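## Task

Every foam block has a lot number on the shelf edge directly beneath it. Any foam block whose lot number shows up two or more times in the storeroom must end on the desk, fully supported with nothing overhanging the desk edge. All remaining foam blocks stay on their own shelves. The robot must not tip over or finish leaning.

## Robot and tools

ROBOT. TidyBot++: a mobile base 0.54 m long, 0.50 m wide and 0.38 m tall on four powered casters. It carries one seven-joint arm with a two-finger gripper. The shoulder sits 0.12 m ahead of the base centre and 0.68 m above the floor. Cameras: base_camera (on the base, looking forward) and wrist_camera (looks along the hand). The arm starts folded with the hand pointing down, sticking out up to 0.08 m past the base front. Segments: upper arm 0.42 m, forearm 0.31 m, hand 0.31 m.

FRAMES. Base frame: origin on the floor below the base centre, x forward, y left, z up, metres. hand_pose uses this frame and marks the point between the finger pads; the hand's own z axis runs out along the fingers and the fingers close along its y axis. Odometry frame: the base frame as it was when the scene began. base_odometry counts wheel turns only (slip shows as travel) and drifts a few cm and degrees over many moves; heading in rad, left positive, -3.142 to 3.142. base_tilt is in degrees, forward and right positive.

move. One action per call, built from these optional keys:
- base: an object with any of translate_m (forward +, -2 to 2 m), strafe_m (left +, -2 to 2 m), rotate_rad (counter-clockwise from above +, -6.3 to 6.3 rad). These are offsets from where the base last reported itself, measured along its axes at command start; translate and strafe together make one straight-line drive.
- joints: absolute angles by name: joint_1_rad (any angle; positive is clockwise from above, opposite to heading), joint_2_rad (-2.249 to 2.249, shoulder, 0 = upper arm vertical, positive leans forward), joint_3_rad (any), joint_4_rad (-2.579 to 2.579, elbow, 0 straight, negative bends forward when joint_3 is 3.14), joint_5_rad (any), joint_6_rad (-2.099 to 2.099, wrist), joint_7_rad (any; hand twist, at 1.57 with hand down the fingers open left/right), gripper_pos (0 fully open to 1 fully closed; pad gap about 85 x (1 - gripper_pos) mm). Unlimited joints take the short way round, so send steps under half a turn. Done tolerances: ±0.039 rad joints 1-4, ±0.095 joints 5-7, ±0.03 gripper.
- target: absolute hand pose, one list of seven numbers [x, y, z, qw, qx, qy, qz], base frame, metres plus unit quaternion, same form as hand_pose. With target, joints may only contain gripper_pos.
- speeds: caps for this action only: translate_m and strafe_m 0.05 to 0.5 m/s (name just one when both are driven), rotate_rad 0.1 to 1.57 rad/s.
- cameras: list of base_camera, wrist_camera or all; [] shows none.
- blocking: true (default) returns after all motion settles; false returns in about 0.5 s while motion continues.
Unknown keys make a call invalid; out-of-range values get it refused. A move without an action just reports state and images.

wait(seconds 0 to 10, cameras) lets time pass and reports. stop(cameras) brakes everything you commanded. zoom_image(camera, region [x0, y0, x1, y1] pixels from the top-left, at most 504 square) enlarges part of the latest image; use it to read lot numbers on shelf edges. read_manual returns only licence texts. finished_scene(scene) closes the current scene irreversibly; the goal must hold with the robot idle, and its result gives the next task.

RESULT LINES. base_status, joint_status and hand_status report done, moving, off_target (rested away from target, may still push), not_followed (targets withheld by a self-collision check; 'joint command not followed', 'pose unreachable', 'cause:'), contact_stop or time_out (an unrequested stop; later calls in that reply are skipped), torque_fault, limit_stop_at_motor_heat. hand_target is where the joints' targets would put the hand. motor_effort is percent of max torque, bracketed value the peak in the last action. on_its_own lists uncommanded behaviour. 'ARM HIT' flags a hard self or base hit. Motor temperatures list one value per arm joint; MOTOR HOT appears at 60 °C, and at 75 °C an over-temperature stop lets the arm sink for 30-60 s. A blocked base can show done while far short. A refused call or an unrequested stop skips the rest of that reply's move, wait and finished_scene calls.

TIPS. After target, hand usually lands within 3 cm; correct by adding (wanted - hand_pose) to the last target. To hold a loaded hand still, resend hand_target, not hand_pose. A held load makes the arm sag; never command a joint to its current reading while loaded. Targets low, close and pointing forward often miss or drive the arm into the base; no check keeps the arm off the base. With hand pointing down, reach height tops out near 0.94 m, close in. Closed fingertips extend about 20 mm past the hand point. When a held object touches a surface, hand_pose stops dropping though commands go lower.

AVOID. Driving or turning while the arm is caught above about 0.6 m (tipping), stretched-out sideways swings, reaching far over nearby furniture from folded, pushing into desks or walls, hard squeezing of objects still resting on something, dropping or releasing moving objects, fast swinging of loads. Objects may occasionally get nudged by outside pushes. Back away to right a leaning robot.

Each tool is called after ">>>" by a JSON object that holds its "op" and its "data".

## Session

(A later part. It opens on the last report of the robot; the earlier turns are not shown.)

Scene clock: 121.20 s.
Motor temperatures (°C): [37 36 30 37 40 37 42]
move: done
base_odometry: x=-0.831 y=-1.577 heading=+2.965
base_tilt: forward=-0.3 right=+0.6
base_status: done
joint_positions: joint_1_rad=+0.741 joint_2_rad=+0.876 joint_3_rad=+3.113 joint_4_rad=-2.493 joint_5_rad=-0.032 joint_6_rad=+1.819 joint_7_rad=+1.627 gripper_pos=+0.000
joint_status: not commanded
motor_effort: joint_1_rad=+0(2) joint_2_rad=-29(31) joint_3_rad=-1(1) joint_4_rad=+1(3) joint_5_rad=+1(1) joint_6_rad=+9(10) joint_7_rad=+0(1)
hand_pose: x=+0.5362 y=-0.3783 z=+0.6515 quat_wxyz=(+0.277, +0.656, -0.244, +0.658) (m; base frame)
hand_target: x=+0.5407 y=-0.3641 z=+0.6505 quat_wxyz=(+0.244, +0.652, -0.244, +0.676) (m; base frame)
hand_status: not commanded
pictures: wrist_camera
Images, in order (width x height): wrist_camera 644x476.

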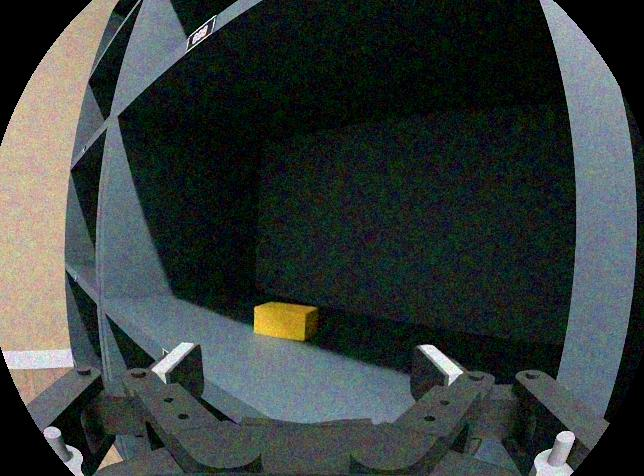

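>>> {"op": "zoom_image", "data": {"camera": "wrist_camera", "region": [180, 10, 225, 55]}}

>>> {"op": "move", "data": {"joints": {"joint_1_rad": 0.5, "joint_6_rad": 1.95}, "cameras": ["wrist_camera"]}}

Scaled by 11.200.

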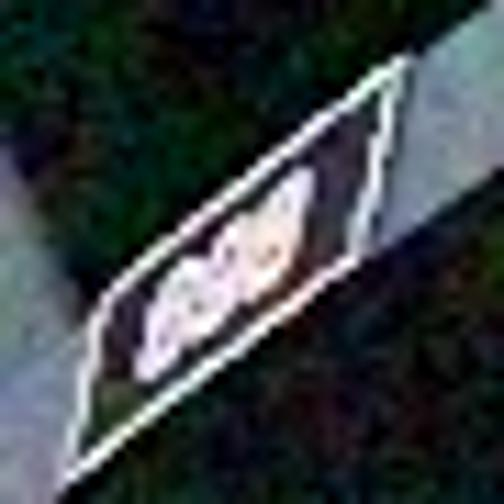

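Scene clock: 122.67 s.
Motor temperatures (°C): [37 36 30 37 40 37 42]
move: done
base_odometry: x=-0.831 y=-1.577 heading=+2.965
base_tilt: forward=-0.3 right=+0.6
base_status: not commanded
joint_positions: joint_1_rad=+0.512 joint_2_rad=+0.876 joint_3_rad=+3.113 joint_4_rad=-2.493 joint_5_rad=-0.030 joint_6_rad=+1.893 joint_7_rad=+1.627 gripper_pos=+0.000
joint_status: all done
motor_effort: joint_1_rad=+0(3) joint_2_rad=-30(30) joint_3_rad=-1(2) joint_4_rad=+1(2) joint_5_rad=+1(2) joint_6_rad=+9(10) joint_7_rad=+0(1)
hand_pose: x=+0.6100 y=-0.2730 z=+0.6745 quat_wxyz=(+0.207, +0.654, -0.161, +0.710) (m; base frame)
hand_target: x=+0.6157 y=-0.2484 z=+0.6753 quat_wxyz=(+0.165, +0.648, -0.155, +0.727) (m; base frame)
hand_status: not commanded
pictures: wrist_camera
Images, in order (width x height): wrist_camera 644x476.

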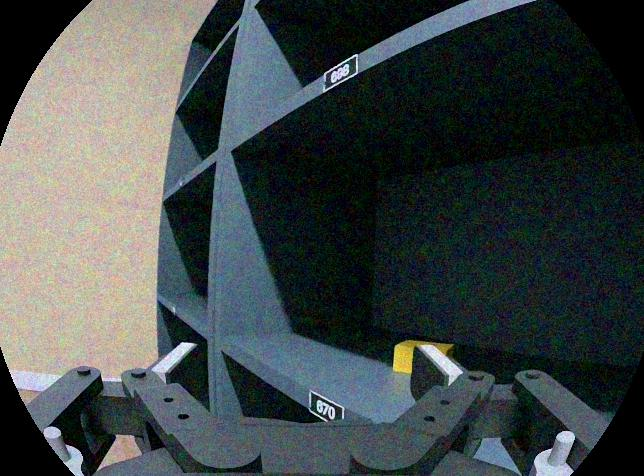

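>>> {"op": "zoom_image", "data": {"camera": "wrist_camera", "region": [315, 48, 365, 98]}}

>>> {"op": "zoom_image", "data": {"camera": "wrist_camera", "region": [300, 385, 350, 430]}}

>>> {"op": "move", "data": {"base": {"translate_m": 0.8}, "joints": {"joint_6_rad": 1.9}}}

Scaled by 10.080.

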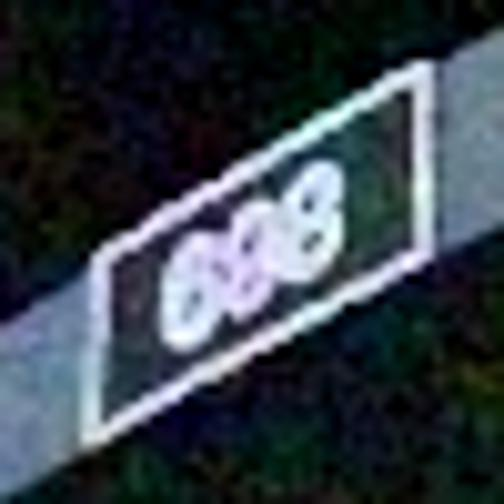

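Scaled by 10.080.

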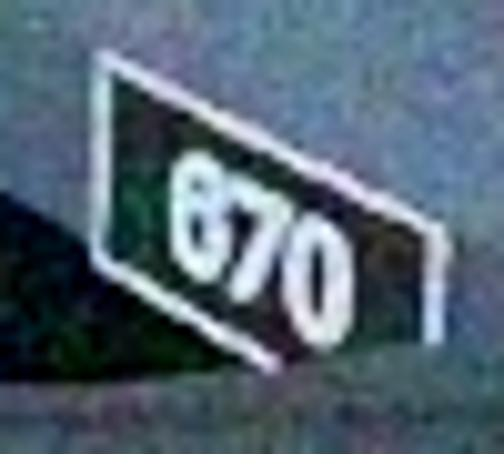

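Scene clock: 125.80 s.
Motor temperatures (°C): [37 36 30 37 40 37 42]
move: done
base_odometry: x=-1.619 y=-1.437 heading=+2.966
base_tilt: forward=-0.3 right=+0.6
base_status: done
joint_positions: joint_1_rad=+0.512 joint_2_rad=+0.876 joint_3_rad=+3.113 joint_4_rad=-2.494 joint_5_rad=-0.030 joint_6_rad=+1.880 joint_7_rad=+1.627 gripper_pos=+0.000
joint_status: all done
motor_effort: joint_1_rad=-1(3) joint_2_rad=-29(30) joint_3_rad=-1(2) joint_4_rad=+1(3) joint_5_rad=+1(2) joint_6_rad=+9(10) joint_7_rad=+0(1)
hand_pose: x=+0.6105 y=-0.2726 z=+0.6705 quat_wxyz=(+0.205, +0.658, -0.162, +0.706) (m; base frame)
hand_target: x=+0.6171 y=-0.2486 z=+0.6598 quat_wxyz=(+0.160, +0.666, -0.158, +0.711) (m; base frame)
hand_status: not commanded
pictures: base_camera, wrist_camera
Images, in order (width x height): base_camera 644x364, wrist_camera 644x476.

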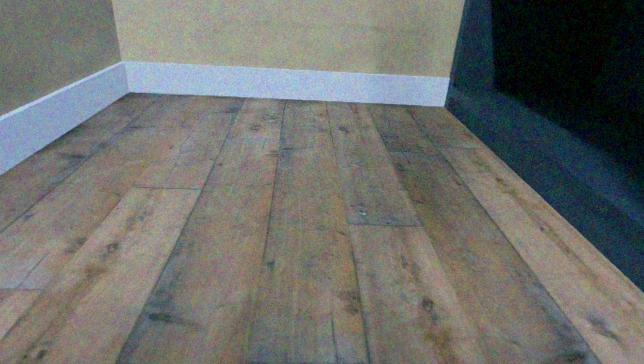

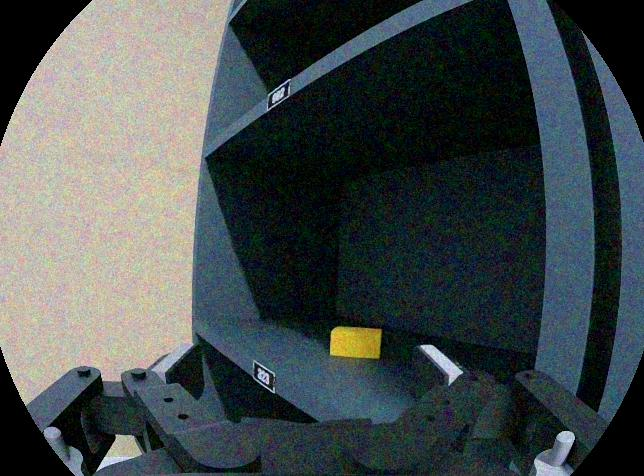

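>>> {"op": "zoom_image", "data": {"camera": "wrist_camera", "region": [245, 355, 290, 400]}}

>>> {"op": "move", "data": {"base": {"translate_m": 0.16}, "joints": {"joint_6_rad": 2.05}, "cameras": ["wrist_camera"]}}

Scaled by 11.200.

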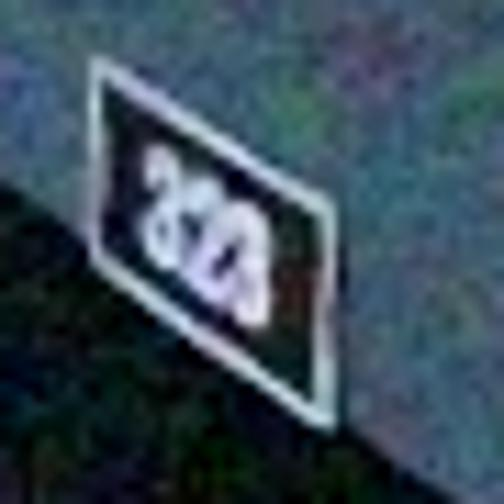

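Scene clock: 127.53 s.
Motor temperatures (°C): [37 36 30 37 40 37 42]
move: done
base_odometry: x=-1.776 y=-1.410 heading=+2.966
base_tilt: forward=-0.3 right=+0.6
base_status: done
joint_positions: joint_1_rad=+0.509 joint_2_rad=+0.878 joint_3_rad=+3.113 joint_4_rad=-2.495 joint_5_rad=-0.030 joint_6_rad=+2.025 joint_7_rad=+1.627 gripper_pos=+0.000
joint_status: all done
motor_effort: joint_1_rad=+0(3) joint_2_rad=-29(31) joint_3_rad=-1(2) joint_4_rad=+1(3) joint_5_rad=+1(2) joint_6_rad=+9(11) joint_7_rad=+0(1)
hand_pose: x=+0.6047 y=-0.2683 z=+0.7137 quat_wxyz=(+0.218, +0.606, -0.149, +0.750) (m; base frame)
hand_target: x=+0.6108 y=-0.2471 z=+0.7060 quat_wxyz=(+0.173, +0.611, -0.147, +0.758) (m; base frame)
hand_status: not commanded
pictures: wrist_camera
Images, in order (width x height): wrist_camera 644x476.

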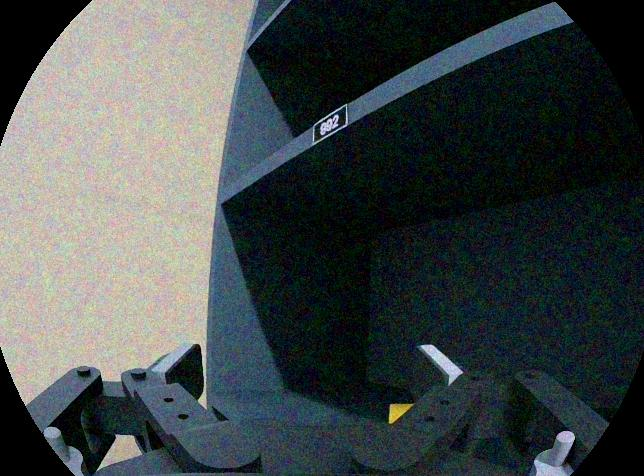

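>>> {"op": "zoom_image", "data": {"camera": "wrist_camera", "region": [305, 100, 355, 150]}}

>>> {"op": "move", "data": {"base": {"translate_m": 0.1}, "joints": {"joint_1_rad": 0.85, "joint_6_rad": 1.75}, "cameras": ["wrist_camera"]}}

Scaled by 10.080.

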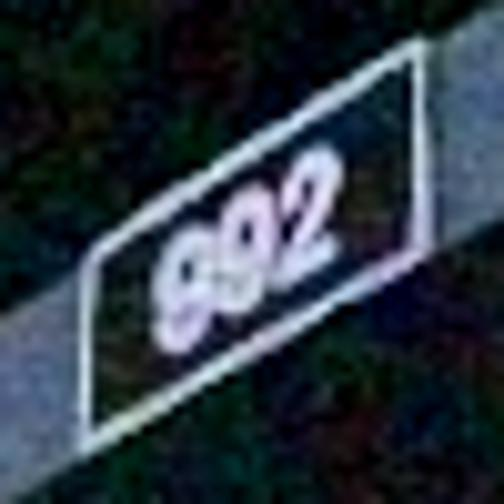

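Scene clock: 129.27 s.
Motor temperatures (°C): [37 36 30 37 40 37 42]
move: done
base_odometry: x=-1.875 y=-1.392 heading=+2.967
base_tilt: forward=-0.3 right=+0.6
base_status: done
joint_positions: joint_1_rad=+0.837 joint_2_rad=+0.878 joint_3_rad=+3.113 joint_4_rad=-2.495 joint_5_rad=-0.030 joint_6_rad=+1.801 joint_7_rad=+1.627 gripper_pos=+0.000
joint_status: all done
motor_effort: joint_1_rad=+0(3) joint_2_rad=-29(30) joint_3_rad=+0(1) joint_4_rad=+1(3) joint_5_rad=+1(1) joint_6_rad=+9(10) joint_7_rad=+0(1)
hand_pose: x=+0.4980 y=-0.4157 z=+0.6441 quat_wxyz=(+0.304, +0.651, -0.278, +0.637) (m; base frame)
hand_target: x=+0.5023 y=-0.4029 z=+0.6132 quat_wxyz=(+0.260, +0.678, -0.291, +0.623) (m; base frame)
hand_status: not commanded
pictures: wrist_camera
Images, in order (width x height): wrist_camera 644x476.

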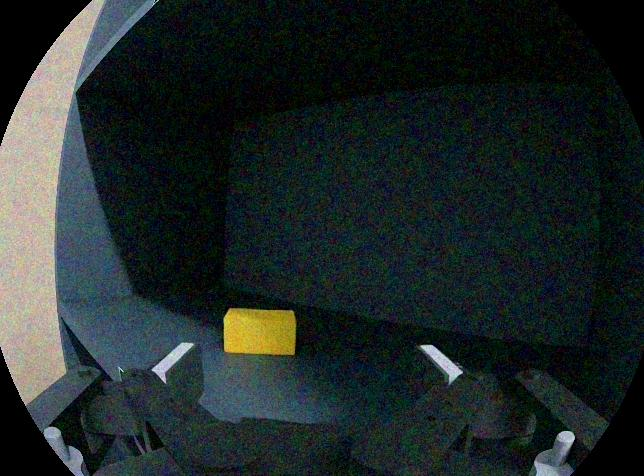

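>>> {"op": "move", "data": {"base": {"translate_m": -0.12}, "joints": {"joint_1_rad": 0.45, "joint_6_rad": 1.75}, "cameras": ["wrist_camera"]}}

Scene clock: 130.93 s.
Motor temperatures (°C): [37 36 30 37 40 37 42]
move: done
base_odometry: x=-1.757 y=-1.414 heading=+2.967
base_tilt: forward=-0.3 right=+0.6
base_status: done
joint_positions: joint_1_rad=+0.463 joint_2_rad=+0.878 joint_3_rad=+3.113 joint_4_rad=-2.496 joint_5_rad=-0.029 joint_6_rad=+1.797 joint_7_rad=+1.627 gripper_pos=+0.000
joint_status: all done
motor_effort: joint_1_rad=+0(2) joint_2_rad=-30(31) joint_3_rad=-1(2) joint_4_rad=+2(2) joint_5_rad=+1(2) joint_6_rad=+9(10) joint_7_rad=-1(1)
hand_pose: x=+0.6237 y=-0.2480 z=+0.6427 quat_wxyz=(+0.179, +0.693, -0.152, +0.681) (m; base frame)
hand_target: x=+0.6289 y=-0.2218 z=+0.6132 quat_wxyz=(+0.131, +0.722, -0.151, +0.663) (m; base frame)
hand_status: not commanded
pictures: wrist_camera
Images, in order (width x height): wrist_camera 644x476.

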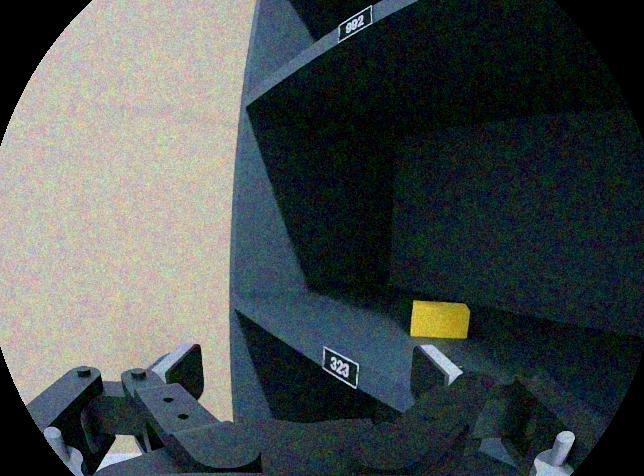

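>>> {"op": "move", "data": {"base": {"translate_m": -0.88}, "cameras": ["wrist_camera"]}}

>>> {"op": "zoom_image", "data": {"camera": "wrist_camera", "region": [310, 0, 390, 60]}}

>>> {"op": "zoom_image", "data": {"camera": "wrist_camera", "region": [300, 340, 380, 400]}}

Scene clock: 136.40 s.
Motor temperatures (°C): [37 36 30 37 40 37 42]
move: done
base_odometry: x=-0.890 y=-1.567 heading=+2.966
base_tilt: forward=-0.3 right=+0.6
base_status: done
joint_positions: joint_1_rad=+0.462 joint_2_rad=+0.878 joint_3_rad=+3.113 joint_4_rad=-2.496 joint_5_rad=-0.029 joint_6_rad=+1.795 joint_7_rad=+1.627 gripper_pos=+0.000
joint_status: not commanded
motor_effort: joint_1_rad=+0(2) joint_2_rad=-30(31) joint_3_rad=-1(1) joint_4_rad=+2(3) joint_5_rad=+1(1) joint_6_rad=+9(9) joint_7_rad=+0(1)
hand_pose: x=+0.6240 y=-0.2473 z=+0.6421 quat_wxyz=(+0.179, +0.694, -0.152, +0.681) (m; base frame)
hand_target: x=+0.6289 y=-0.2218 z=+0.6132 quat_wxyz=(+0.131, +0.722, -0.151, +0.663) (m; base frame)
hand_status: not commanded
pictures: wrist_camera
Images, in order (width x height): wrist_camera 644x476.

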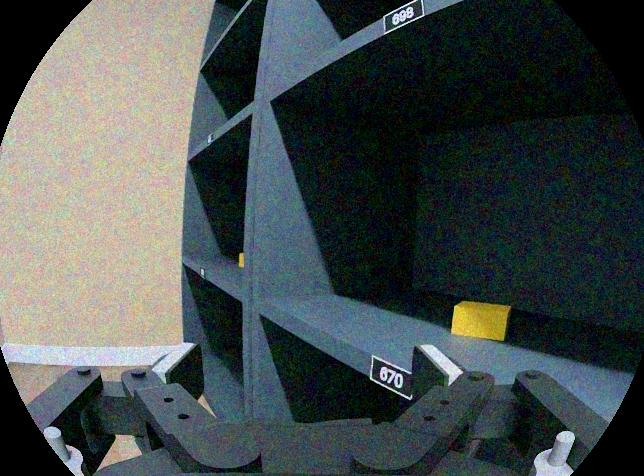

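Scaled by 6.300.

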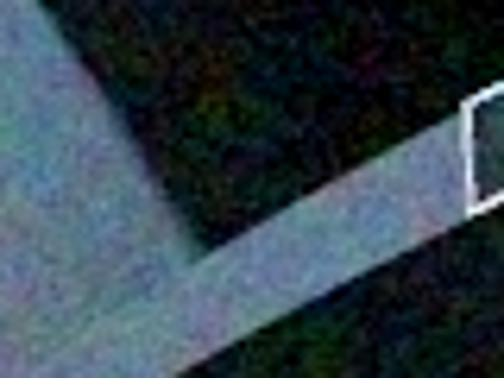

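Scaled by 6.300.

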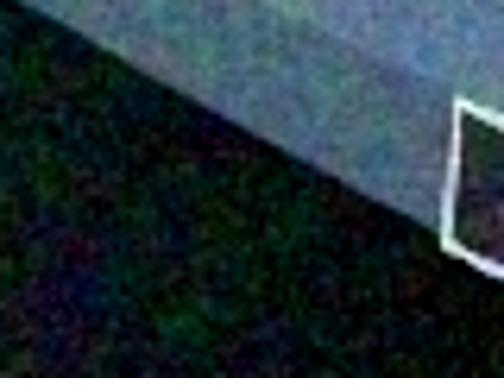

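>>> {"op": "zoom_image", "data": {"camera": "wrist_camera", "region": [378, 0, 428, 40]}}

>>> {"op": "zoom_image", "data": {"camera": "wrist_camera", "region": [365, 350, 420, 405]}}

>>> {"op": "move", "data": {"base": {"translate_m": -0.81}, "cameras": ["wrist_camera"]}}

Scaled by 10.080.

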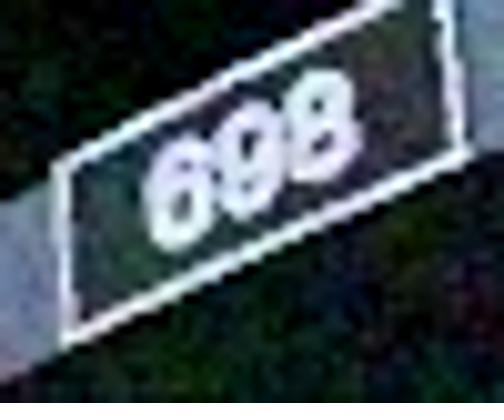

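Scaled by 9.164.

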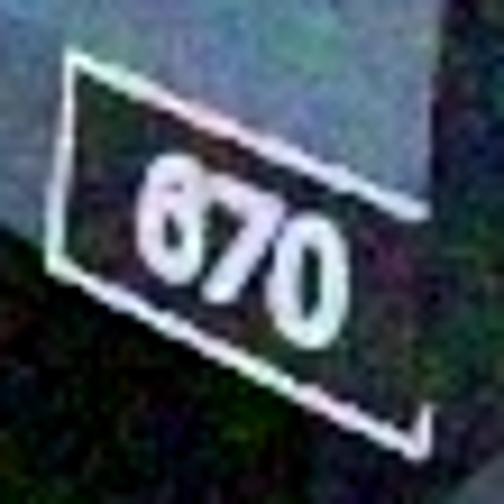

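Scene clock: 139.50 s.
Motor temperatures (°C): [37 36 30 37 40 37 42]
move: done
base_odometry: x=-0.092 y=-1.709 heading=+2.966
base_tilt: forward=-0.3 right=+0.6
base_status: done
joint_positions: joint_1_rad=+0.461 joint_2_rad=+0.878 joint_3_rad=+3.113 joint_4_rad=-2.496 joint_5_rad=-0.029 joint_6_rad=+1.794 joint_7_rad=+1.627 gripper_pos=+0.000
joint_status: not commanded
motor_effort: joint_1_rad=+0(2) joint_2_rad=-30(31) joint_3_rad=-1(1) joint_4_rad=+1(3) joint_5_rad=+1(1) joint_6_rad=+9(10) joint_7_rad=+0(1)
hand_pose: x=+0.6242 y=-0.2469 z=+0.6418 quat_wxyz=(+0.178, +0.694, -0.151, +0.681) (m; base frame)
hand_target: x=+0.6289 y=-0.2218 z=+0.6132 quat_wxyz=(+0.131, +0.722, -0.151, +0.663) (m; base frame)
hand_status: not commanded
pictures: wrist_camera
Images, in order (width x height): wrist_camera 644x476.

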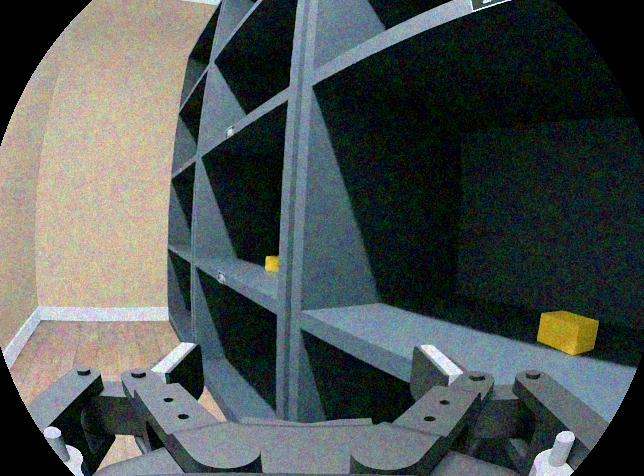

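>>> {"op": "move", "data": {"base": {"translate_m": -0.18}, "cameras": ["wrist_camera"]}}

>>> {"op": "zoom_image", "data": {"camera": "wrist_camera", "region": [350, 0, 430, 60]}}

>>> {"op": "move", "data": {"base": {"translate_m": -0.78}, "cameras": ["wrist_camera"]}}

Scene clock: 141.33 s.
Motor temperatures (°C): [37 36 30 37 40 37 42]
move: done
base_odometry: x=+0.085 y=-1.740 heading=+2.966
base_tilt: forward=-0.3 right=+0.6
base_status: done
joint_positions: joint_1_rad=+0.460 joint_2_rad=+0.878 joint_3_rad=+3.113 joint_4_rad=-2.498 joint_5_rad=-0.029 joint_6_rad=+1.794 joint_7_rad=+1.627 gripper_pos=+0.000
joint_status: not commanded
motor_effort: joint_1_rad=+0(2) joint_2_rad=-30(31) joint_3_rad=-1(1) joint_4_rad=+2(3) joint_5_rad=+1(1) joint_6_rad=+9(9) joint_7_rad=+0(1)
hand_pose: x=+0.6240 y=-0.2462 z=+0.6413 quat_wxyz=(+0.178, +0.695, -0.151, +0.680) (m; base frame)
hand_target: x=+0.6289 y=-0.2218 z=+0.6132 quat_wxyz=(+0.131, +0.722, -0.151, +0.663) (m; base frame)
hand_status: not commanded
pictures: wrist_camera
Images, in order (width x height): wrist_camera 644x476.

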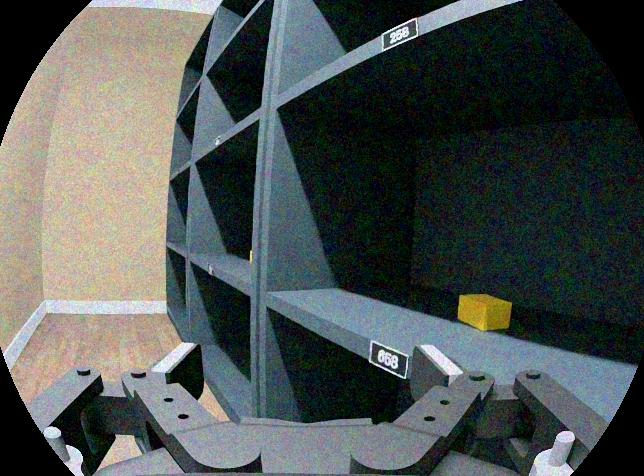

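Scaled by 6.300.

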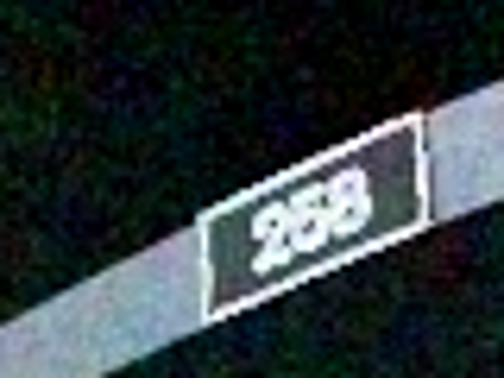

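Scene clock: 144.23 s.
Motor temperatures (°C): [37 36 30 37 40 37 42]
move: done
base_odometry: x=+0.853 y=-1.876 heading=+2.967
base_tilt: forward=-0.3 right=+0.6
base_status: done
joint_positions: joint_1_rad=+0.459 joint_2_rad=+0.878 joint_3_rad=+3.113 joint_4_rad=-2.498 joint_5_rad=-0.029 joint_6_rad=+1.793 joint_7_rad=+1.627 gripper_pos=+0.000
joint_status: not commanded
motor_effort: joint_1_rad=+0(2) joint_2_rad=-30(31) joint_3_rad=-1(1) joint_4_rad=+1(3) joint_5_rad=+1(1) joint_6_rad=+9(10) joint_7_rad=+0(1)
hand_pose: x=+0.6242 y=-0.2457 z=+0.6411 quat_wxyz=(+0.177, +0.695, -0.151, +0.680) (m; base frame)
hand_target: x=+0.6289 y=-0.2218 z=+0.6132 quat_wxyz=(+0.131, +0.722, -0.151, +0.663) (m; base frame)
hand_status: not commanded
pictures: wrist_camera
Images, in order (width x height): wrist_camera 644x476.

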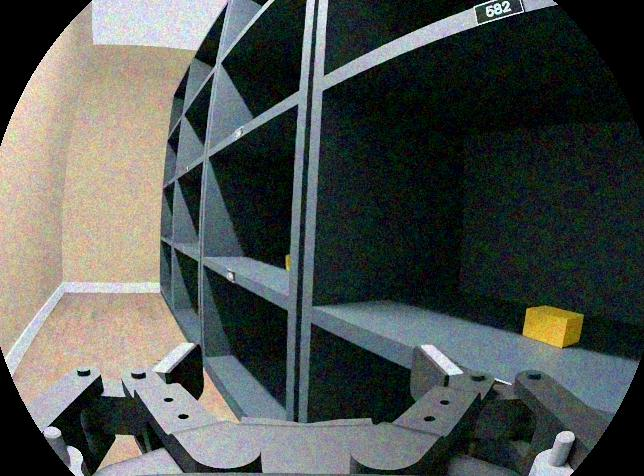

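>>> {"op": "zoom_image", "data": {"camera": "wrist_camera", "region": [470, 0, 530, 30]}}

>>> {"op": "move", "data": {"base": {"translate_m": -0.17}, "cameras": ["wrist_camera"]}}

>>> {"op": "zoom_image", "data": {"camera": "wrist_camera", "region": [355, 340, 425, 400]}}

Scaled by 8.400.

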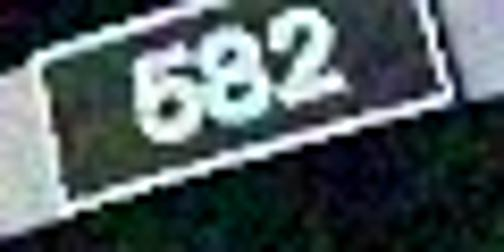

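Scene clock: 145.90 s.
Motor temperatures (°C): [37 36 30 37 40 37 42]
move: done
base_odometry: x=+1.021 y=-1.906 heading=+2.967
base_tilt: forward=-0.3 right=+0.6
base_status: done
joint_positions: joint_1_rad=+0.459 joint_2_rad=+0.879 joint_3_rad=+3.113 joint_4_rad=-2.499 joint_5_rad=-0.029 joint_6_rad=+1.793 joint_7_rad=+1.627 gripper_pos=+0.000
joint_status: not commanded
motor_effort: joint_1_rad=+0(2) joint_2_rad=-29(30) joint_3_rad=-1(1) joint_4_rad=+1(3) joint_5_rad=+1(1) joint_6_rad=+9(10) joint_7_rad=+0(1)
hand_pose: x=+0.6240 y=-0.2453 z=+0.6408 quat_wxyz=(+0.177, +0.696, -0.151, +0.680) (m; base frame)
hand_target: x=+0.6289 y=-0.2218 z=+0.6132 quat_wxyz=(+0.131, +0.722, -0.151, +0.663) (m; base frame)
hand_status: not commanded
pictures: wrist_camera
Images, in order (width x height): wrist_camera 644x476.

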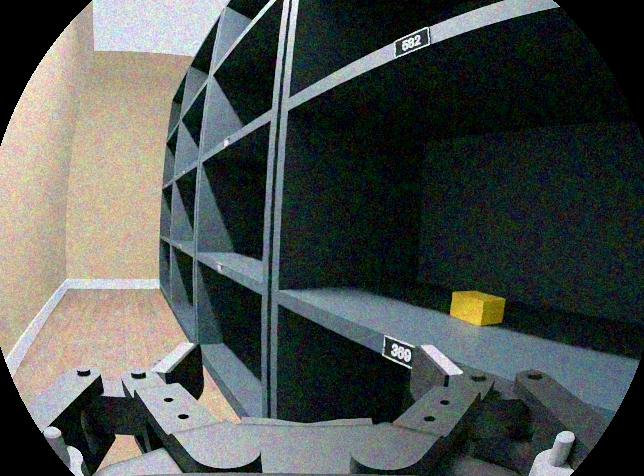

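Scaled by 7.200.

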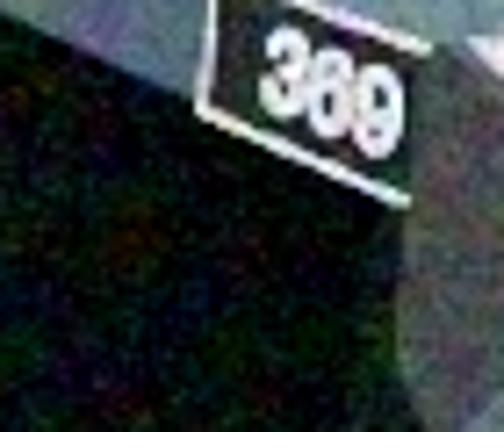

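>>> {"op": "move", "data": {"base": {"translate_m": 1.7}, "joints": {"joint_1_rad": 0.0, "joint_2_rad": -0.516, "joint_4_rad": -1.861, "joint_6_rad": -0.405, "joint_5_rad": 0.04, "joint_7_rad": 1.57}, "cameras": []}}

>>> {"op": "move", "data": {"base": {"translate_m": 0.94}, "joints": {"joint_1_rad": 1.57}}}

Scene clock: 151.30 s.
Motor temperatures (°C): [37 36 30 37 40 37 42]
move: done
base_odometry: x=-0.653 y=-1.611 heading=+2.967
base_tilt: forward=-0.3 right=+0.6
base_status: done
joint_positions: joint_1_rad=+0.019 joint_2_rad=-0.510 joint_3_rad=+3.113 joint_4_rad=-1.874 joint_5_rad=-0.027 joint_6_rad=-0.357 joint_7_rad=+1.613 gripper_pos=+0.000
joint_status: all done
motor_effort: joint_1_rad=-1(2) joint_2_rad=-4(31) joint_3_rad=+1(2) joint_4_rad=+22(23) joint_5_rad=+1(2) joint_6_rad=+9(10) joint_7_rad=+0(1)
hand_pose: x=+0.5287 y=+0.0118 z=+1.0663 quat_wxyz=(+0.005, +0.758, +0.016, +0.652) (m; base frame)
hand_target: x=+0.5237 y=+0.0120 z=+1.0626 quat_wxyz=(+0.015, +0.767, +0.023, +0.641) (m; base frame)
hand_status: not commanded
pictures: none
No camera images: "cameras" was empty.

Scene clock: 154.53 s.
Motor temperatures (°C): [37 36 30 37 40 37 42]
move: done
base_odometry: x=-1.579 y=-1.448 heading=+2.968
base_tilt: forward=-0.3 right=+0.6
base_status: done
joint_positions: joint_1_rad=+1.551 joint_2_rad=-0.515 joint_3_rad=+3.113 joint_4_rad=-1.874 joint_5_rad=-0.027 joint_6_rad=-0.359 joint_7_rad=+1.613 gripper_pos=+0.000
joint_status: all done
motor_effort: joint_1_rad=-1(2) joint_2_rad=-3(5) joint_3_rad=+1(2) joint_4_rad=+22(23) joint_5_rad=+1(1) joint_6_rad=+9(10) joint_7_rad=+0(1)
hand_pose: x=+0.1469 y=-0.4068 z=+1.0685 quat_wxyz=(+0.457, +0.557, -0.513, +0.467) (m; base frame)
hand_target: x=+0.1314 y=-0.4047 z=+1.0626 quat_wxyz=(+0.464, +0.559, -0.526, +0.443) (m; base frame)
hand_status: not commanded
pictures: base_camera, wrist_camera
Images, in order (width x height): base_camera 644x364, wrist_camera 644x476.

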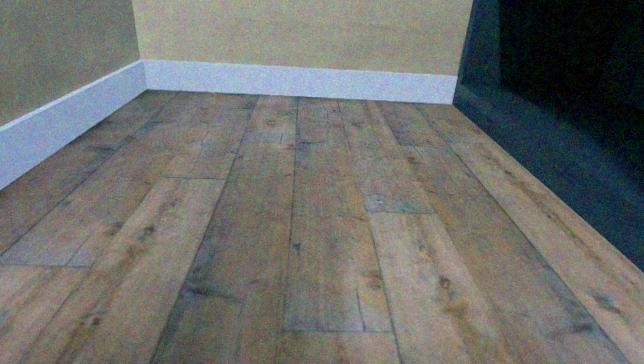

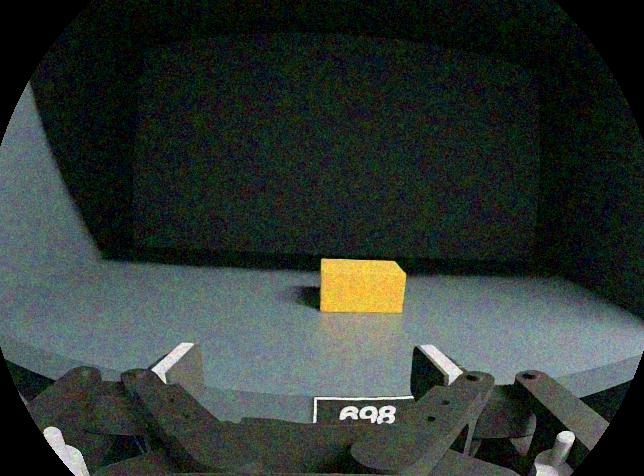

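>>> {"op": "zoom_image", "data": {"camera": "wrist_camera", "region": [300, 240, 420, 330]}}

Scaled by 4.200.

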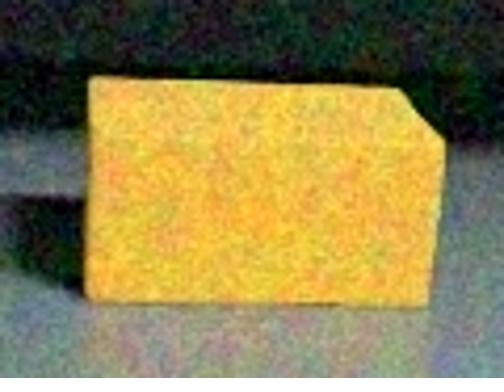

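>>> {"op": "move", "data": {"joints": {"joint_1_rad": 1.59, "joint_2_rad": 0.005, "joint_4_rad": -1.48, "joint_6_rad": -0.43, "gripper_pos": 0.95}, "cameras": ["wrist_camera"]}}

Scene clock: 157.97 s.
Motor temperatures (°C): [37 36 30 37 40 37 42]
move: done
base_odometry: x=-1.579 y=-1.448 heading=+2.967
base_tilt: forward=-0.3 right=+0.6
base_status: not commanded
joint_positions: joint_1_rad=+1.570 joint_2_rad=-0.009 joint_3_rad=+3.113 joint_4_rad=-1.496 joint_5_rad=-0.027 joint_6_rad=-0.382 joint_7_rad=+1.613 gripper_pos=+0.950
joint_status: all done
motor_effort: joint_1_rad=+0(1) joint_2_rad=-21(23) joint_3_rad=+0(1) joint_4_rad=+22(24) joint_5_rad=+1(1) joint_6_rad=+8(10) joint_7_rad=+0(1)
hand_pose: x=+0.1411 y=-0.6064 z=+1.0376 quat_wxyz=(+0.415, +0.584, -0.553, +0.426) (m; base frame)
hand_target: x=+0.1210 y=-0.6080 z=+1.0246 quat_wxyz=(+0.417, +0.588, -0.568, +0.397) (m; base frame)
hand_status: not commanded
pictures: wrist_camera
Images, in order (width x height): wrist_camera 644x476.

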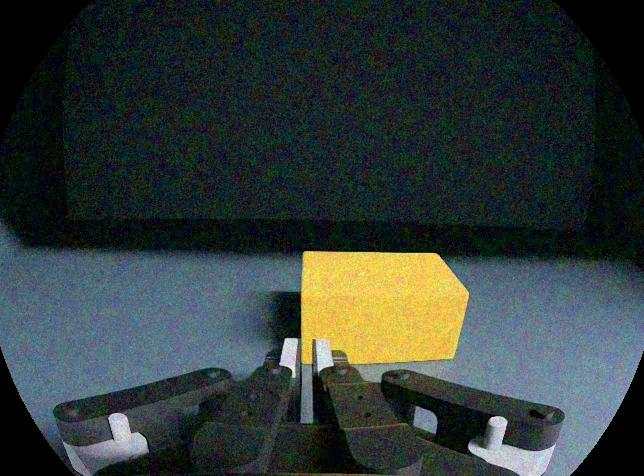

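>>> {"op": "move", "data": {"joints": {"joint_1_rad": 1.615}, "cameras": []}}

>>> {"op": "move", "data": {"joints": {"joint_2_rad": 0.31, "joint_4_rad": -1.115, "joint_6_rad": -0.49}, "cameras": ["wrist_camera"]}}

Scene clock: 158.83 s.
Motor temperatures (°C): [37 36 30 37 40 37 42]
move: done
base_odometry: x=-1.579 y=-1.448 heading=+2.967
base_tilt: forward=-0.3 right=+0.6
base_status: not commanded
joint_positions: joint_1_rad=+1.600 joint_2_rad=-0.009 joint_3_rad=+3.113 joint_4_rad=-1.495 joint_5_rad=-0.027 joint_6_rad=-0.382 joint_7_rad=+1.613 gripper_pos=+0.950
joint_status: all done
motor_effort: joint_1_rad=+0(2) joint_2_rad=-21(22) joint_3_rad=+0(1) joint_4_rad=+22(23) joint_5_rad=+0(1) joint_6_rad=+8(9) joint_7_rad=+0(1)
hand_pose: x=+0.1227 y=-0.6068 z=+1.0378 quat_wxyz=(+0.422, +0.575, -0.562, +0.419) (m; base frame)
hand_target: x=+0.1058 y=-0.6079 z=+1.0246 quat_wxyz=(+0.422, +0.581, -0.576, +0.392) (m; base frame)
hand_status: not commanded
pictures: none
No camera images: "cameras" was empty.

Scene clock: 160.57 s.
Motor temperatures (°C): [37 36 30 37 40 37 42]
move: done
base_odometry: x=-1.579 y=-1.448 heading=+2.967
base_tilt: forward=-0.3 right=+0.6
base_status: not commanded
joint_positions: joint_1_rad=+1.601 joint_2_rad=+0.279 joint_3_rad=+3.113 joint_4_rad=-1.122 joint_5_rad=-0.027 joint_6_rad=-0.445 joint_7_rad=+1.613 gripper_pos=+0.950
joint_status: all done
motor_effort: joint_1_rad=-1(2) joint_2_rad=-30(32) joint_3_rad=+0(2) joint_4_rad=+22(23) joint_5_rad=+0(2) joint_6_rad=+8(10) joint_7_rad=+0(1)
hand_pose: x=+0.1186 y=-0.7248 z=+1.0556 quat_wxyz=(+0.426, +0.568, -0.559, +0.428) (m; base frame)
hand_target: x=+0.0993 y=-0.7318 z=+1.0234 quat_wxyz=(+0.420, +0.578, -0.579, +0.394) (m; base frame)
hand_status: not commanded
pictures: wrist_camera
Images, in order (width x height): wrist_camera 644x476.

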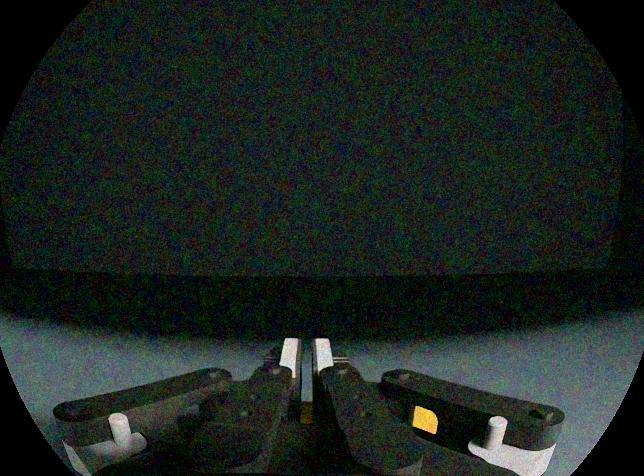

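>>> {"op": "move", "data": {"joints": {"joint_2_rad": 0.005, "joint_4_rad": -1.48, "joint_6_rad": -0.43}, "cameras": ["wrist_camera"]}}

Scene clock: 162.20 s.
Motor temperatures (°C): [37 36 30 37 40 37 42]
move: off_target
base_odometry: x=-1.579 y=-1.448 heading=+2.967
base_tilt: forward=-0.3 right=+0.6
base_status: not commanded
joint_positions: joint_1_rad=+1.601 joint_2_rad=-0.003 joint_3_rad=+3.113 joint_4_rad=-1.434 joint_5_rad=-0.027 joint_6_rad=-0.445 joint_7_rad=+1.613 gripper_pos=+0.950
joint_status: joint_4_rad off_target (ended at -1.434, target -1.480); the others done
motor_effort: joint_1_rad=+0(1) joint_2_rad=-19(32) joint_3_rad=+0(1) joint_4_rad=+19(23) joint_5_rad=+1(1) joint_6_rad=+6(8) joint_7_rad=-1(1)
hand_pose: x=+0.1226 y=-0.6066 z=+1.0532 quat_wxyz=(+0.419, +0.577, -0.563, +0.417) (m; base frame)
hand_target: x=+0.1058 y=-0.6079 z=+1.0245 quat_wxyz=(+0.422, +0.581, -0.576, +0.392) (m; base frame)
hand_status: not commanded
pictures: wrist_camera
Images, in order (width x height): wrist_camera 644x476.

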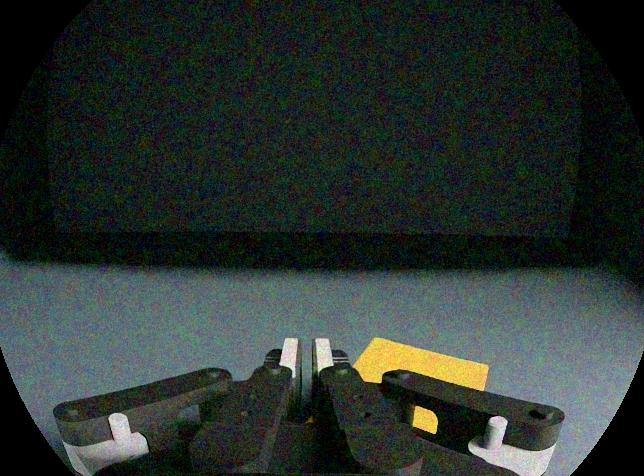

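>>> {"op": "move", "data": {"joints": {"joint_2_rad": -0.12, "joint_4_rad": -1.40}, "cameras": ["wrist_camera"]}}

>>> {"op": "move", "data": {"joints": {"joint_2_rad": -0.516, "joint_4_rad": -1.861, "joint_6_rad": -0.405, "gripper_pos": 0.0}, "cameras": ["wrist_camera"]}}

Scene clock: 164.20 s.
Motor temperatures (°C): [37 36 30 37 40 37 42]
move: done
base_odometry: x=-1.579 y=-1.448 heading=+2.967
base_tilt: forward=-0.3 right=+0.6
base_status: not commanded
joint_positions: joint_1_rad=+1.601 joint_2_rad=-0.129 joint_3_rad=+3.113 joint_4_rad=-1.402 joint_5_rad=-0.027 joint_6_rad=-0.445 joint_7_rad=+1.613 gripper_pos=+0.950
joint_status: all done
motor_effort: joint_1_rad=+0(1) joint_2_rad=-16(24) joint_3_rad=+0(1) joint_4_rad=+21(24) joint_5_rad=+0(1) joint_6_rad=+9(10) joint_7_rad=+0(1)
hand_pose: x=+0.1243 y=-0.5538 z=+1.1460 quat_wxyz=(+0.465, +0.543, -0.528, +0.460) (m; base frame)
hand_target: x=+0.1081 y=-0.5586 z=+1.1465 quat_wxyz=(+0.481, +0.536, -0.531, +0.447) (m; base frame)
hand_status: not commanded
pictures: wrist_camera
Images, in order (width x height): wrist_camera 644x476.

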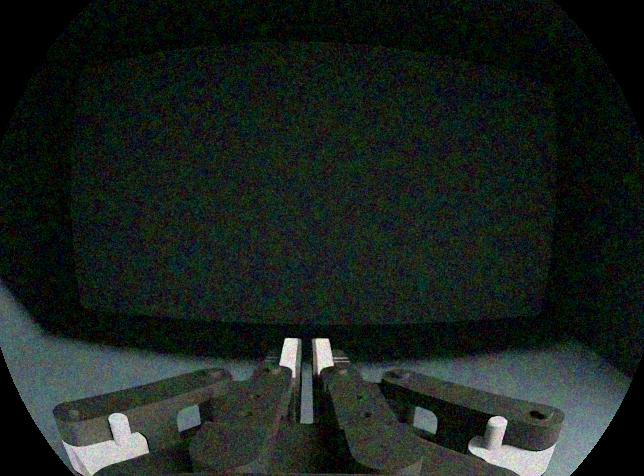

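Scene clock: 165.87 s.
Motor temperatures (°C): [37 36 30 37 40 37 42]
move: done
base_odometry: x=-1.579 y=-1.448 heading=+2.967
base_tilt: forward=-0.3 right=+0.6
base_status: not commanded
joint_positions: joint_1_rad=+1.601 joint_2_rad=-0.506 joint_3_rad=+3.113 joint_4_rad=-1.830 joint_5_rad=-0.027 joint_6_rad=-0.445 joint_7_rad=+1.613 gripper_pos=+0.000
joint_status: all done
motor_effort: joint_1_rad=+0(1) joint_2_rad=-3(18) joint_3_rad=+1(1) joint_4_rad=+22(24) joint_5_rad=+1(1) joint_6_rad=+9(10) joint_7_rad=+0(1)
hand_pose: x=+0.1269 y=-0.4060 z=+1.0651 quat_wxyz=(+0.454, +0.556, -0.538, +0.442) (m; base frame)
hand_target: x=+0.1131 y=-0.4048 z=+1.0625 quat_wxyz=(+0.474, +0.547, -0.538, +0.432) (m; base frame)
hand_status: not commanded
pictures: wrist_camera
Images, in order (width x height): wrist_camera 644x476.

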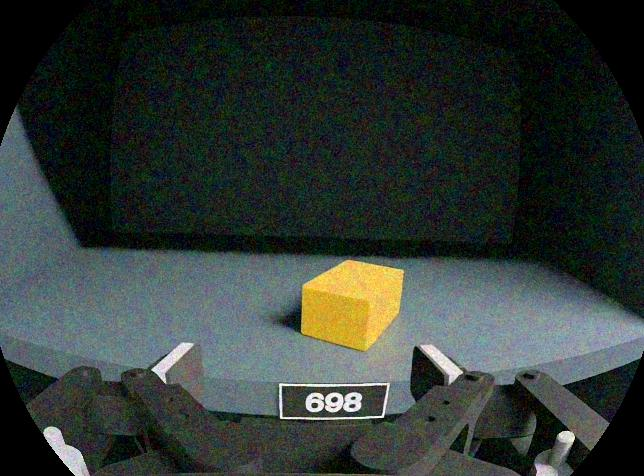

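>>> {"op": "move", "data": {"base": {"translate_m": 0.344}, "joints": {"joint_1_rad": 2.165}, "cameras": []}}

>>> {"op": "move", "data": {"joints": {"joint_2_rad": -0.1, "joint_4_rad": -1.56, "joint_6_rad": -0.44}, "cameras": ["wrist_camera"]}}

Scene clock: 168.97 s.
Motor temperatures (°C): [37 36 30 37 40 37 42]
move: done
base_odometry: x=-1.918 y=-1.388 heading=+2.968
base_tilt: forward=-0.3 right=+0.6
base_status: done
joint_positions: joint_1_rad=+2.147 joint_2_rad=-0.508 joint_3_rad=+3.113 joint_4_rad=-1.830 joint_5_rad=-0.026 joint_6_rad=-0.445 joint_7_rad=+1.613 gripper_pos=+0.000
joint_status: all done
motor_effort: joint_1_rad=+0(3) joint_2_rad=-4(5) joint_3_rad=+1(3) joint_4_rad=+22(23) joint_5_rad=+1(1) joint_6_rad=+8(10) joint_7_rad=+0(1)
hand_pose: x=-0.0844 y=-0.3505 z=+1.0660 quat_wxyz=(+0.557, +0.390, -0.667, +0.304) (m; base frame)
hand_target: x=-0.0976 y=-0.3420 z=+1.0625 quat_wxyz=(+0.573, +0.380, -0.667, +0.287) (m; base frame)
hand_status: not commanded
pictures: none
No camera images: "cameras" was empty.

Scene clock: 170.53 s.
Motor temperatures (°C): [37 36 30 37 40 37 42]
move: done
base_odometry: x=-1.918 y=-1.388 heading=+2.968
base_tilt: forward=-0.4 right=+0.6
base_status: not commanded
joint_positions: joint_1_rad=+2.147 joint_2_rad=-0.112 joint_3_rad=+3.113 joint_4_rad=-1.576 joint_5_rad=-0.026 joint_6_rad=-0.445 joint_7_rad=+1.613 gripper_pos=+0.000
joint_status: all done
motor_effort: joint_1_rad=+0(1) joint_2_rad=-17(20) joint_3_rad=+0(1) joint_4_rad=+23(23) joint_5_rad=+1(1) joint_6_rad=+8(10) joint_7_rad=+0(1)
hand_pose: x=-0.1668 y=-0.4802 z=+1.0303 quat_wxyz=(+0.505, +0.409, -0.706, +0.281) (m; base frame)
hand_target: x=-0.1860 y=-0.4752 z=+1.0346 quat_wxyz=(+0.518, +0.401, -0.708, +0.264) (m; base frame)
hand_status: not commanded
pictures: wrist_camera
Images, in order (width x height): wrist_camera 644x476.

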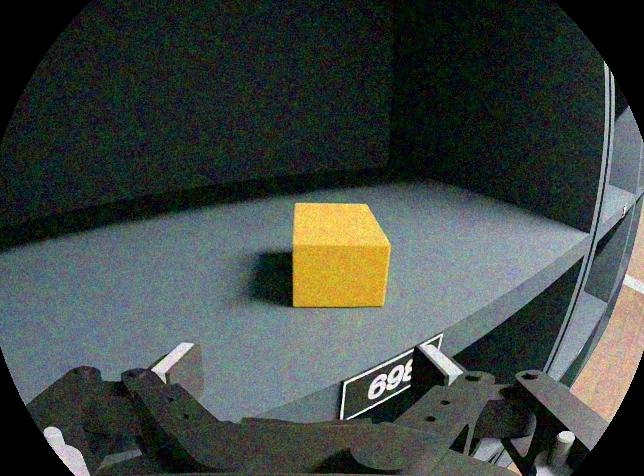

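>>> {"op": "move", "data": {"base": {"translate_m": -0.021}, "cameras": []}}

>>> {"op": "move", "data": {"joints": {"joint_2_rad": 0.06, "joint_4_rad": -1.372, "joint_6_rad": -0.44}, "cameras": ["wrist_camera"]}}

Scene clock: 171.73 s.
Motor temperatures (°C): [37 36 30 37 40 37 42]
move: done
base_odometry: x=-1.897 y=-1.392 heading=+2.968
base_tilt: forward=-0.3 right=+0.6
base_status: done
joint_positions: joint_1_rad=+2.154 joint_2_rad=-0.109 joint_3_rad=+3.114 joint_4_rad=-1.575 joint_5_rad=-0.026 joint_6_rad=-0.445 joint_7_rad=+1.613 gripper_pos=+0.000
joint_status: not commanded
motor_effort: joint_1_rad=+0(2) joint_2_rad=-17(20) joint_3_rad=+0(2) joint_4_rad=+22(23) joint_5_rad=+1(1) joint_6_rad=+8(9) joint_7_rad=+0(1)
hand_pose: x=-0.1718 y=-0.4788 z=+1.0294 quat_wxyz=(+0.506, +0.407, -0.708, +0.279) (m; base frame)
hand_target: x=-0.1860 y=-0.4752 z=+1.0346 quat_wxyz=(+0.518, +0.401, -0.708, +0.264) (m; base frame)
hand_status: not commanded
pictures: none
No camera images: "cameras" was empty.

Scene clock: 172.93 s.
Motor temperatures (°C): [37 36 30 37 40 37 42]
move: done
base_odometry: x=-1.897 y=-1.392 heading=+2.968
base_tilt: forward=-0.3 right=+0.6
base_status: not commanded
joint_positions: joint_1_rad=+2.154 joint_2_rad=+0.043 joint_3_rad=+3.114 joint_4_rad=-1.386 joint_5_rad=-0.026 joint_6_rad=-0.445 joint_7_rad=+1.613 gripper_pos=+0.000
joint_status: all done
motor_effort: joint_1_rad=+0(1) joint_2_rad=-23(26) joint_3_rad=+0(1) joint_4_rad=+22(24) joint_5_rad=+1(1) joint_6_rad=+8(10) joint_7_rad=+0(1)
hand_pose: x=-0.2077 y=-0.5340 z=+1.0541 quat_wxyz=(+0.518, +0.400, -0.699, +0.287) (m; base frame)
hand_target: x=-0.2243 y=-0.5324 z=+1.0531 quat_wxyz=(+0.528, +0.395, -0.701, +0.271) (m; base frame)
hand_status: not commanded
pictures: wrist_camera
Images, in order (width x height): wrist_camera 644x476.

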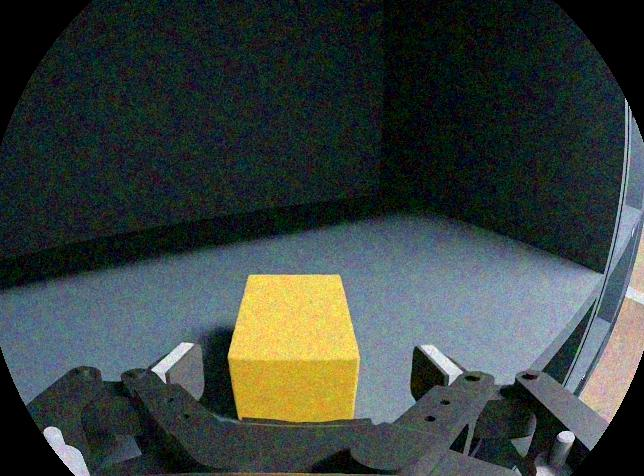

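>>> {"op": "move", "data": {"joints": {"joint_2_rad": 0.25, "joint_4_rad": -1.195}, "cameras": ["wrist_camera"]}}

Scene clock: 174.47 s.
Motor temperatures (°C): [37 36 30 37 40 37 42]
move: done
base_odometry: x=-1.897 y=-1.392 heading=+2.968
base_tilt: forward=-0.4 right=+0.6
base_status: not commanded
joint_positions: joint_1_rad=+2.154 joint_2_rad=+0.226 joint_3_rad=+3.114 joint_4_rad=-1.202 joint_5_rad=-0.025 joint_6_rad=-0.445 joint_7_rad=+1.611 gripper_pos=+0.000
joint_status: all done
motor_effort: joint_1_rad=+0(1) joint_2_rad=-30(31) joint_3_rad=+0(1) joint_4_rad=+21(23) joint_5_rad=+1(2) joint_6_rad=+8(9) joint_7_rad=+0(1)
hand_pose: x=-0.2499 y=-0.5975 z=+1.0444 quat_wxyz=(+0.517, +0.398, -0.700, +0.289) (m; base frame)
hand_target: x=-0.2682 y=-0.5971 z=+1.0329 quat_wxyz=(+0.522, +0.396, -0.706, +0.270) (m; base frame)
hand_status: not commanded
pictures: wrist_camera
Images, in order (width x height): wrist_camera 644x476.

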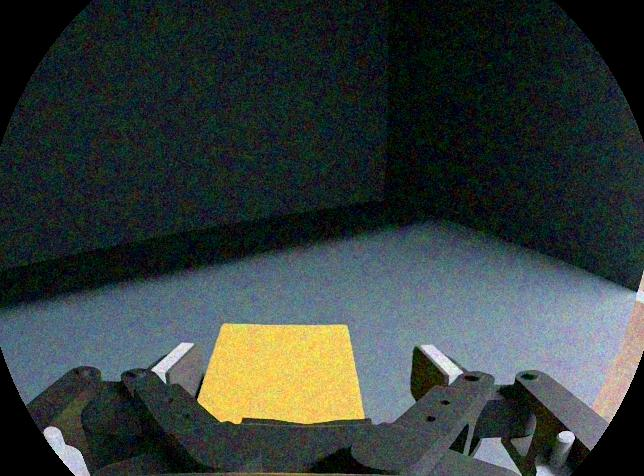

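>>> {"op": "move", "data": {"base": {"translate_m": 0.013}, "joints": {"joint_2_rad": 0.268}, "cameras": []}}

>>> {"op": "move", "data": {"joints": {"gripper_pos": 0.45}, "cameras": ["wrist_camera"]}}

Scene clock: 175.47 s.
Motor temperatures (°C): [37 36 30 37 40 37 42]
move: done
base_odometry: x=-1.910 y=-1.390 heading=+2.968
base_tilt: forward=-0.4 right=+0.6
base_status: done
joint_positions: joint_1_rad=+2.157 joint_2_rad=+0.238 joint_3_rad=+3.113 joint_4_rad=-1.202 joint_5_rad=-0.025 joint_6_rad=-0.445 joint_7_rad=+1.611 gripper_pos=+0.000
joint_status: all done
motor_effort: joint_1_rad=+0(2) joint_2_rad=-29(31) joint_3_rad=+0(2) joint_4_rad=+22(23) joint_5_rad=+1(1) joint_6_rad=+8(9) joint_7_rad=+0(1)
hand_pose: x=-0.2538 y=-0.6004 z=+1.0358 quat_wxyz=(+0.513, +0.399, -0.704, +0.287) (m; base frame)
hand_target: x=-0.2717 y=-0.6023 z=+1.0201 quat_wxyz=(+0.516, +0.398, -0.710, +0.267) (m; base frame)
hand_status: not commanded
pictures: none
No camera images: "cameras" was empty.

Scene clock: 176.27 s.
Motor temperatures (°C): [37 36 30 37 40 37 42]
move: off_target
base_odometry: x=-1.910 y=-1.390 heading=+2.968
base_tilt: forward=-0.4 right=+0.6
base_status: not commanded
joint_positions: joint_1_rad=+2.157 joint_2_rad=+0.238 joint_3_rad=+3.113 joint_4_rad=-1.200 joint_5_rad=-0.025 joint_6_rad=-0.445 joint_7_rad=+1.611 gripper_pos=+0.385
joint_status: gripper_pos off_target (ended at +0.385, target +0.450)
motor_effort: joint_1_rad=-1(1) joint_2_rad=-28(30) joint_3_rad=+0(0) joint_4_rad=+21(22) joint_5_rad=+1(1) joint_6_rad=+7(9) joint_7_rad=+0(1)
hand_pose: x=-0.2538 y=-0.6005 z=+1.0365 quat_wxyz=(+0.514, +0.399, -0.703, +0.287) (m; base frame)
hand_target: x=-0.2717 y=-0.6023 z=+1.0201 quat_wxyz=(+0.516, +0.398, -0.710, +0.267) (m; base frame)
hand_status: not commanded
pictures: wrist_camera
Images, in order (width x height): wrist_camera 644x476.

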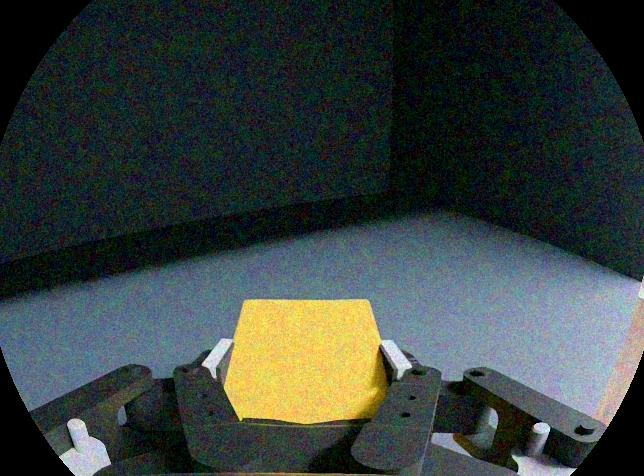

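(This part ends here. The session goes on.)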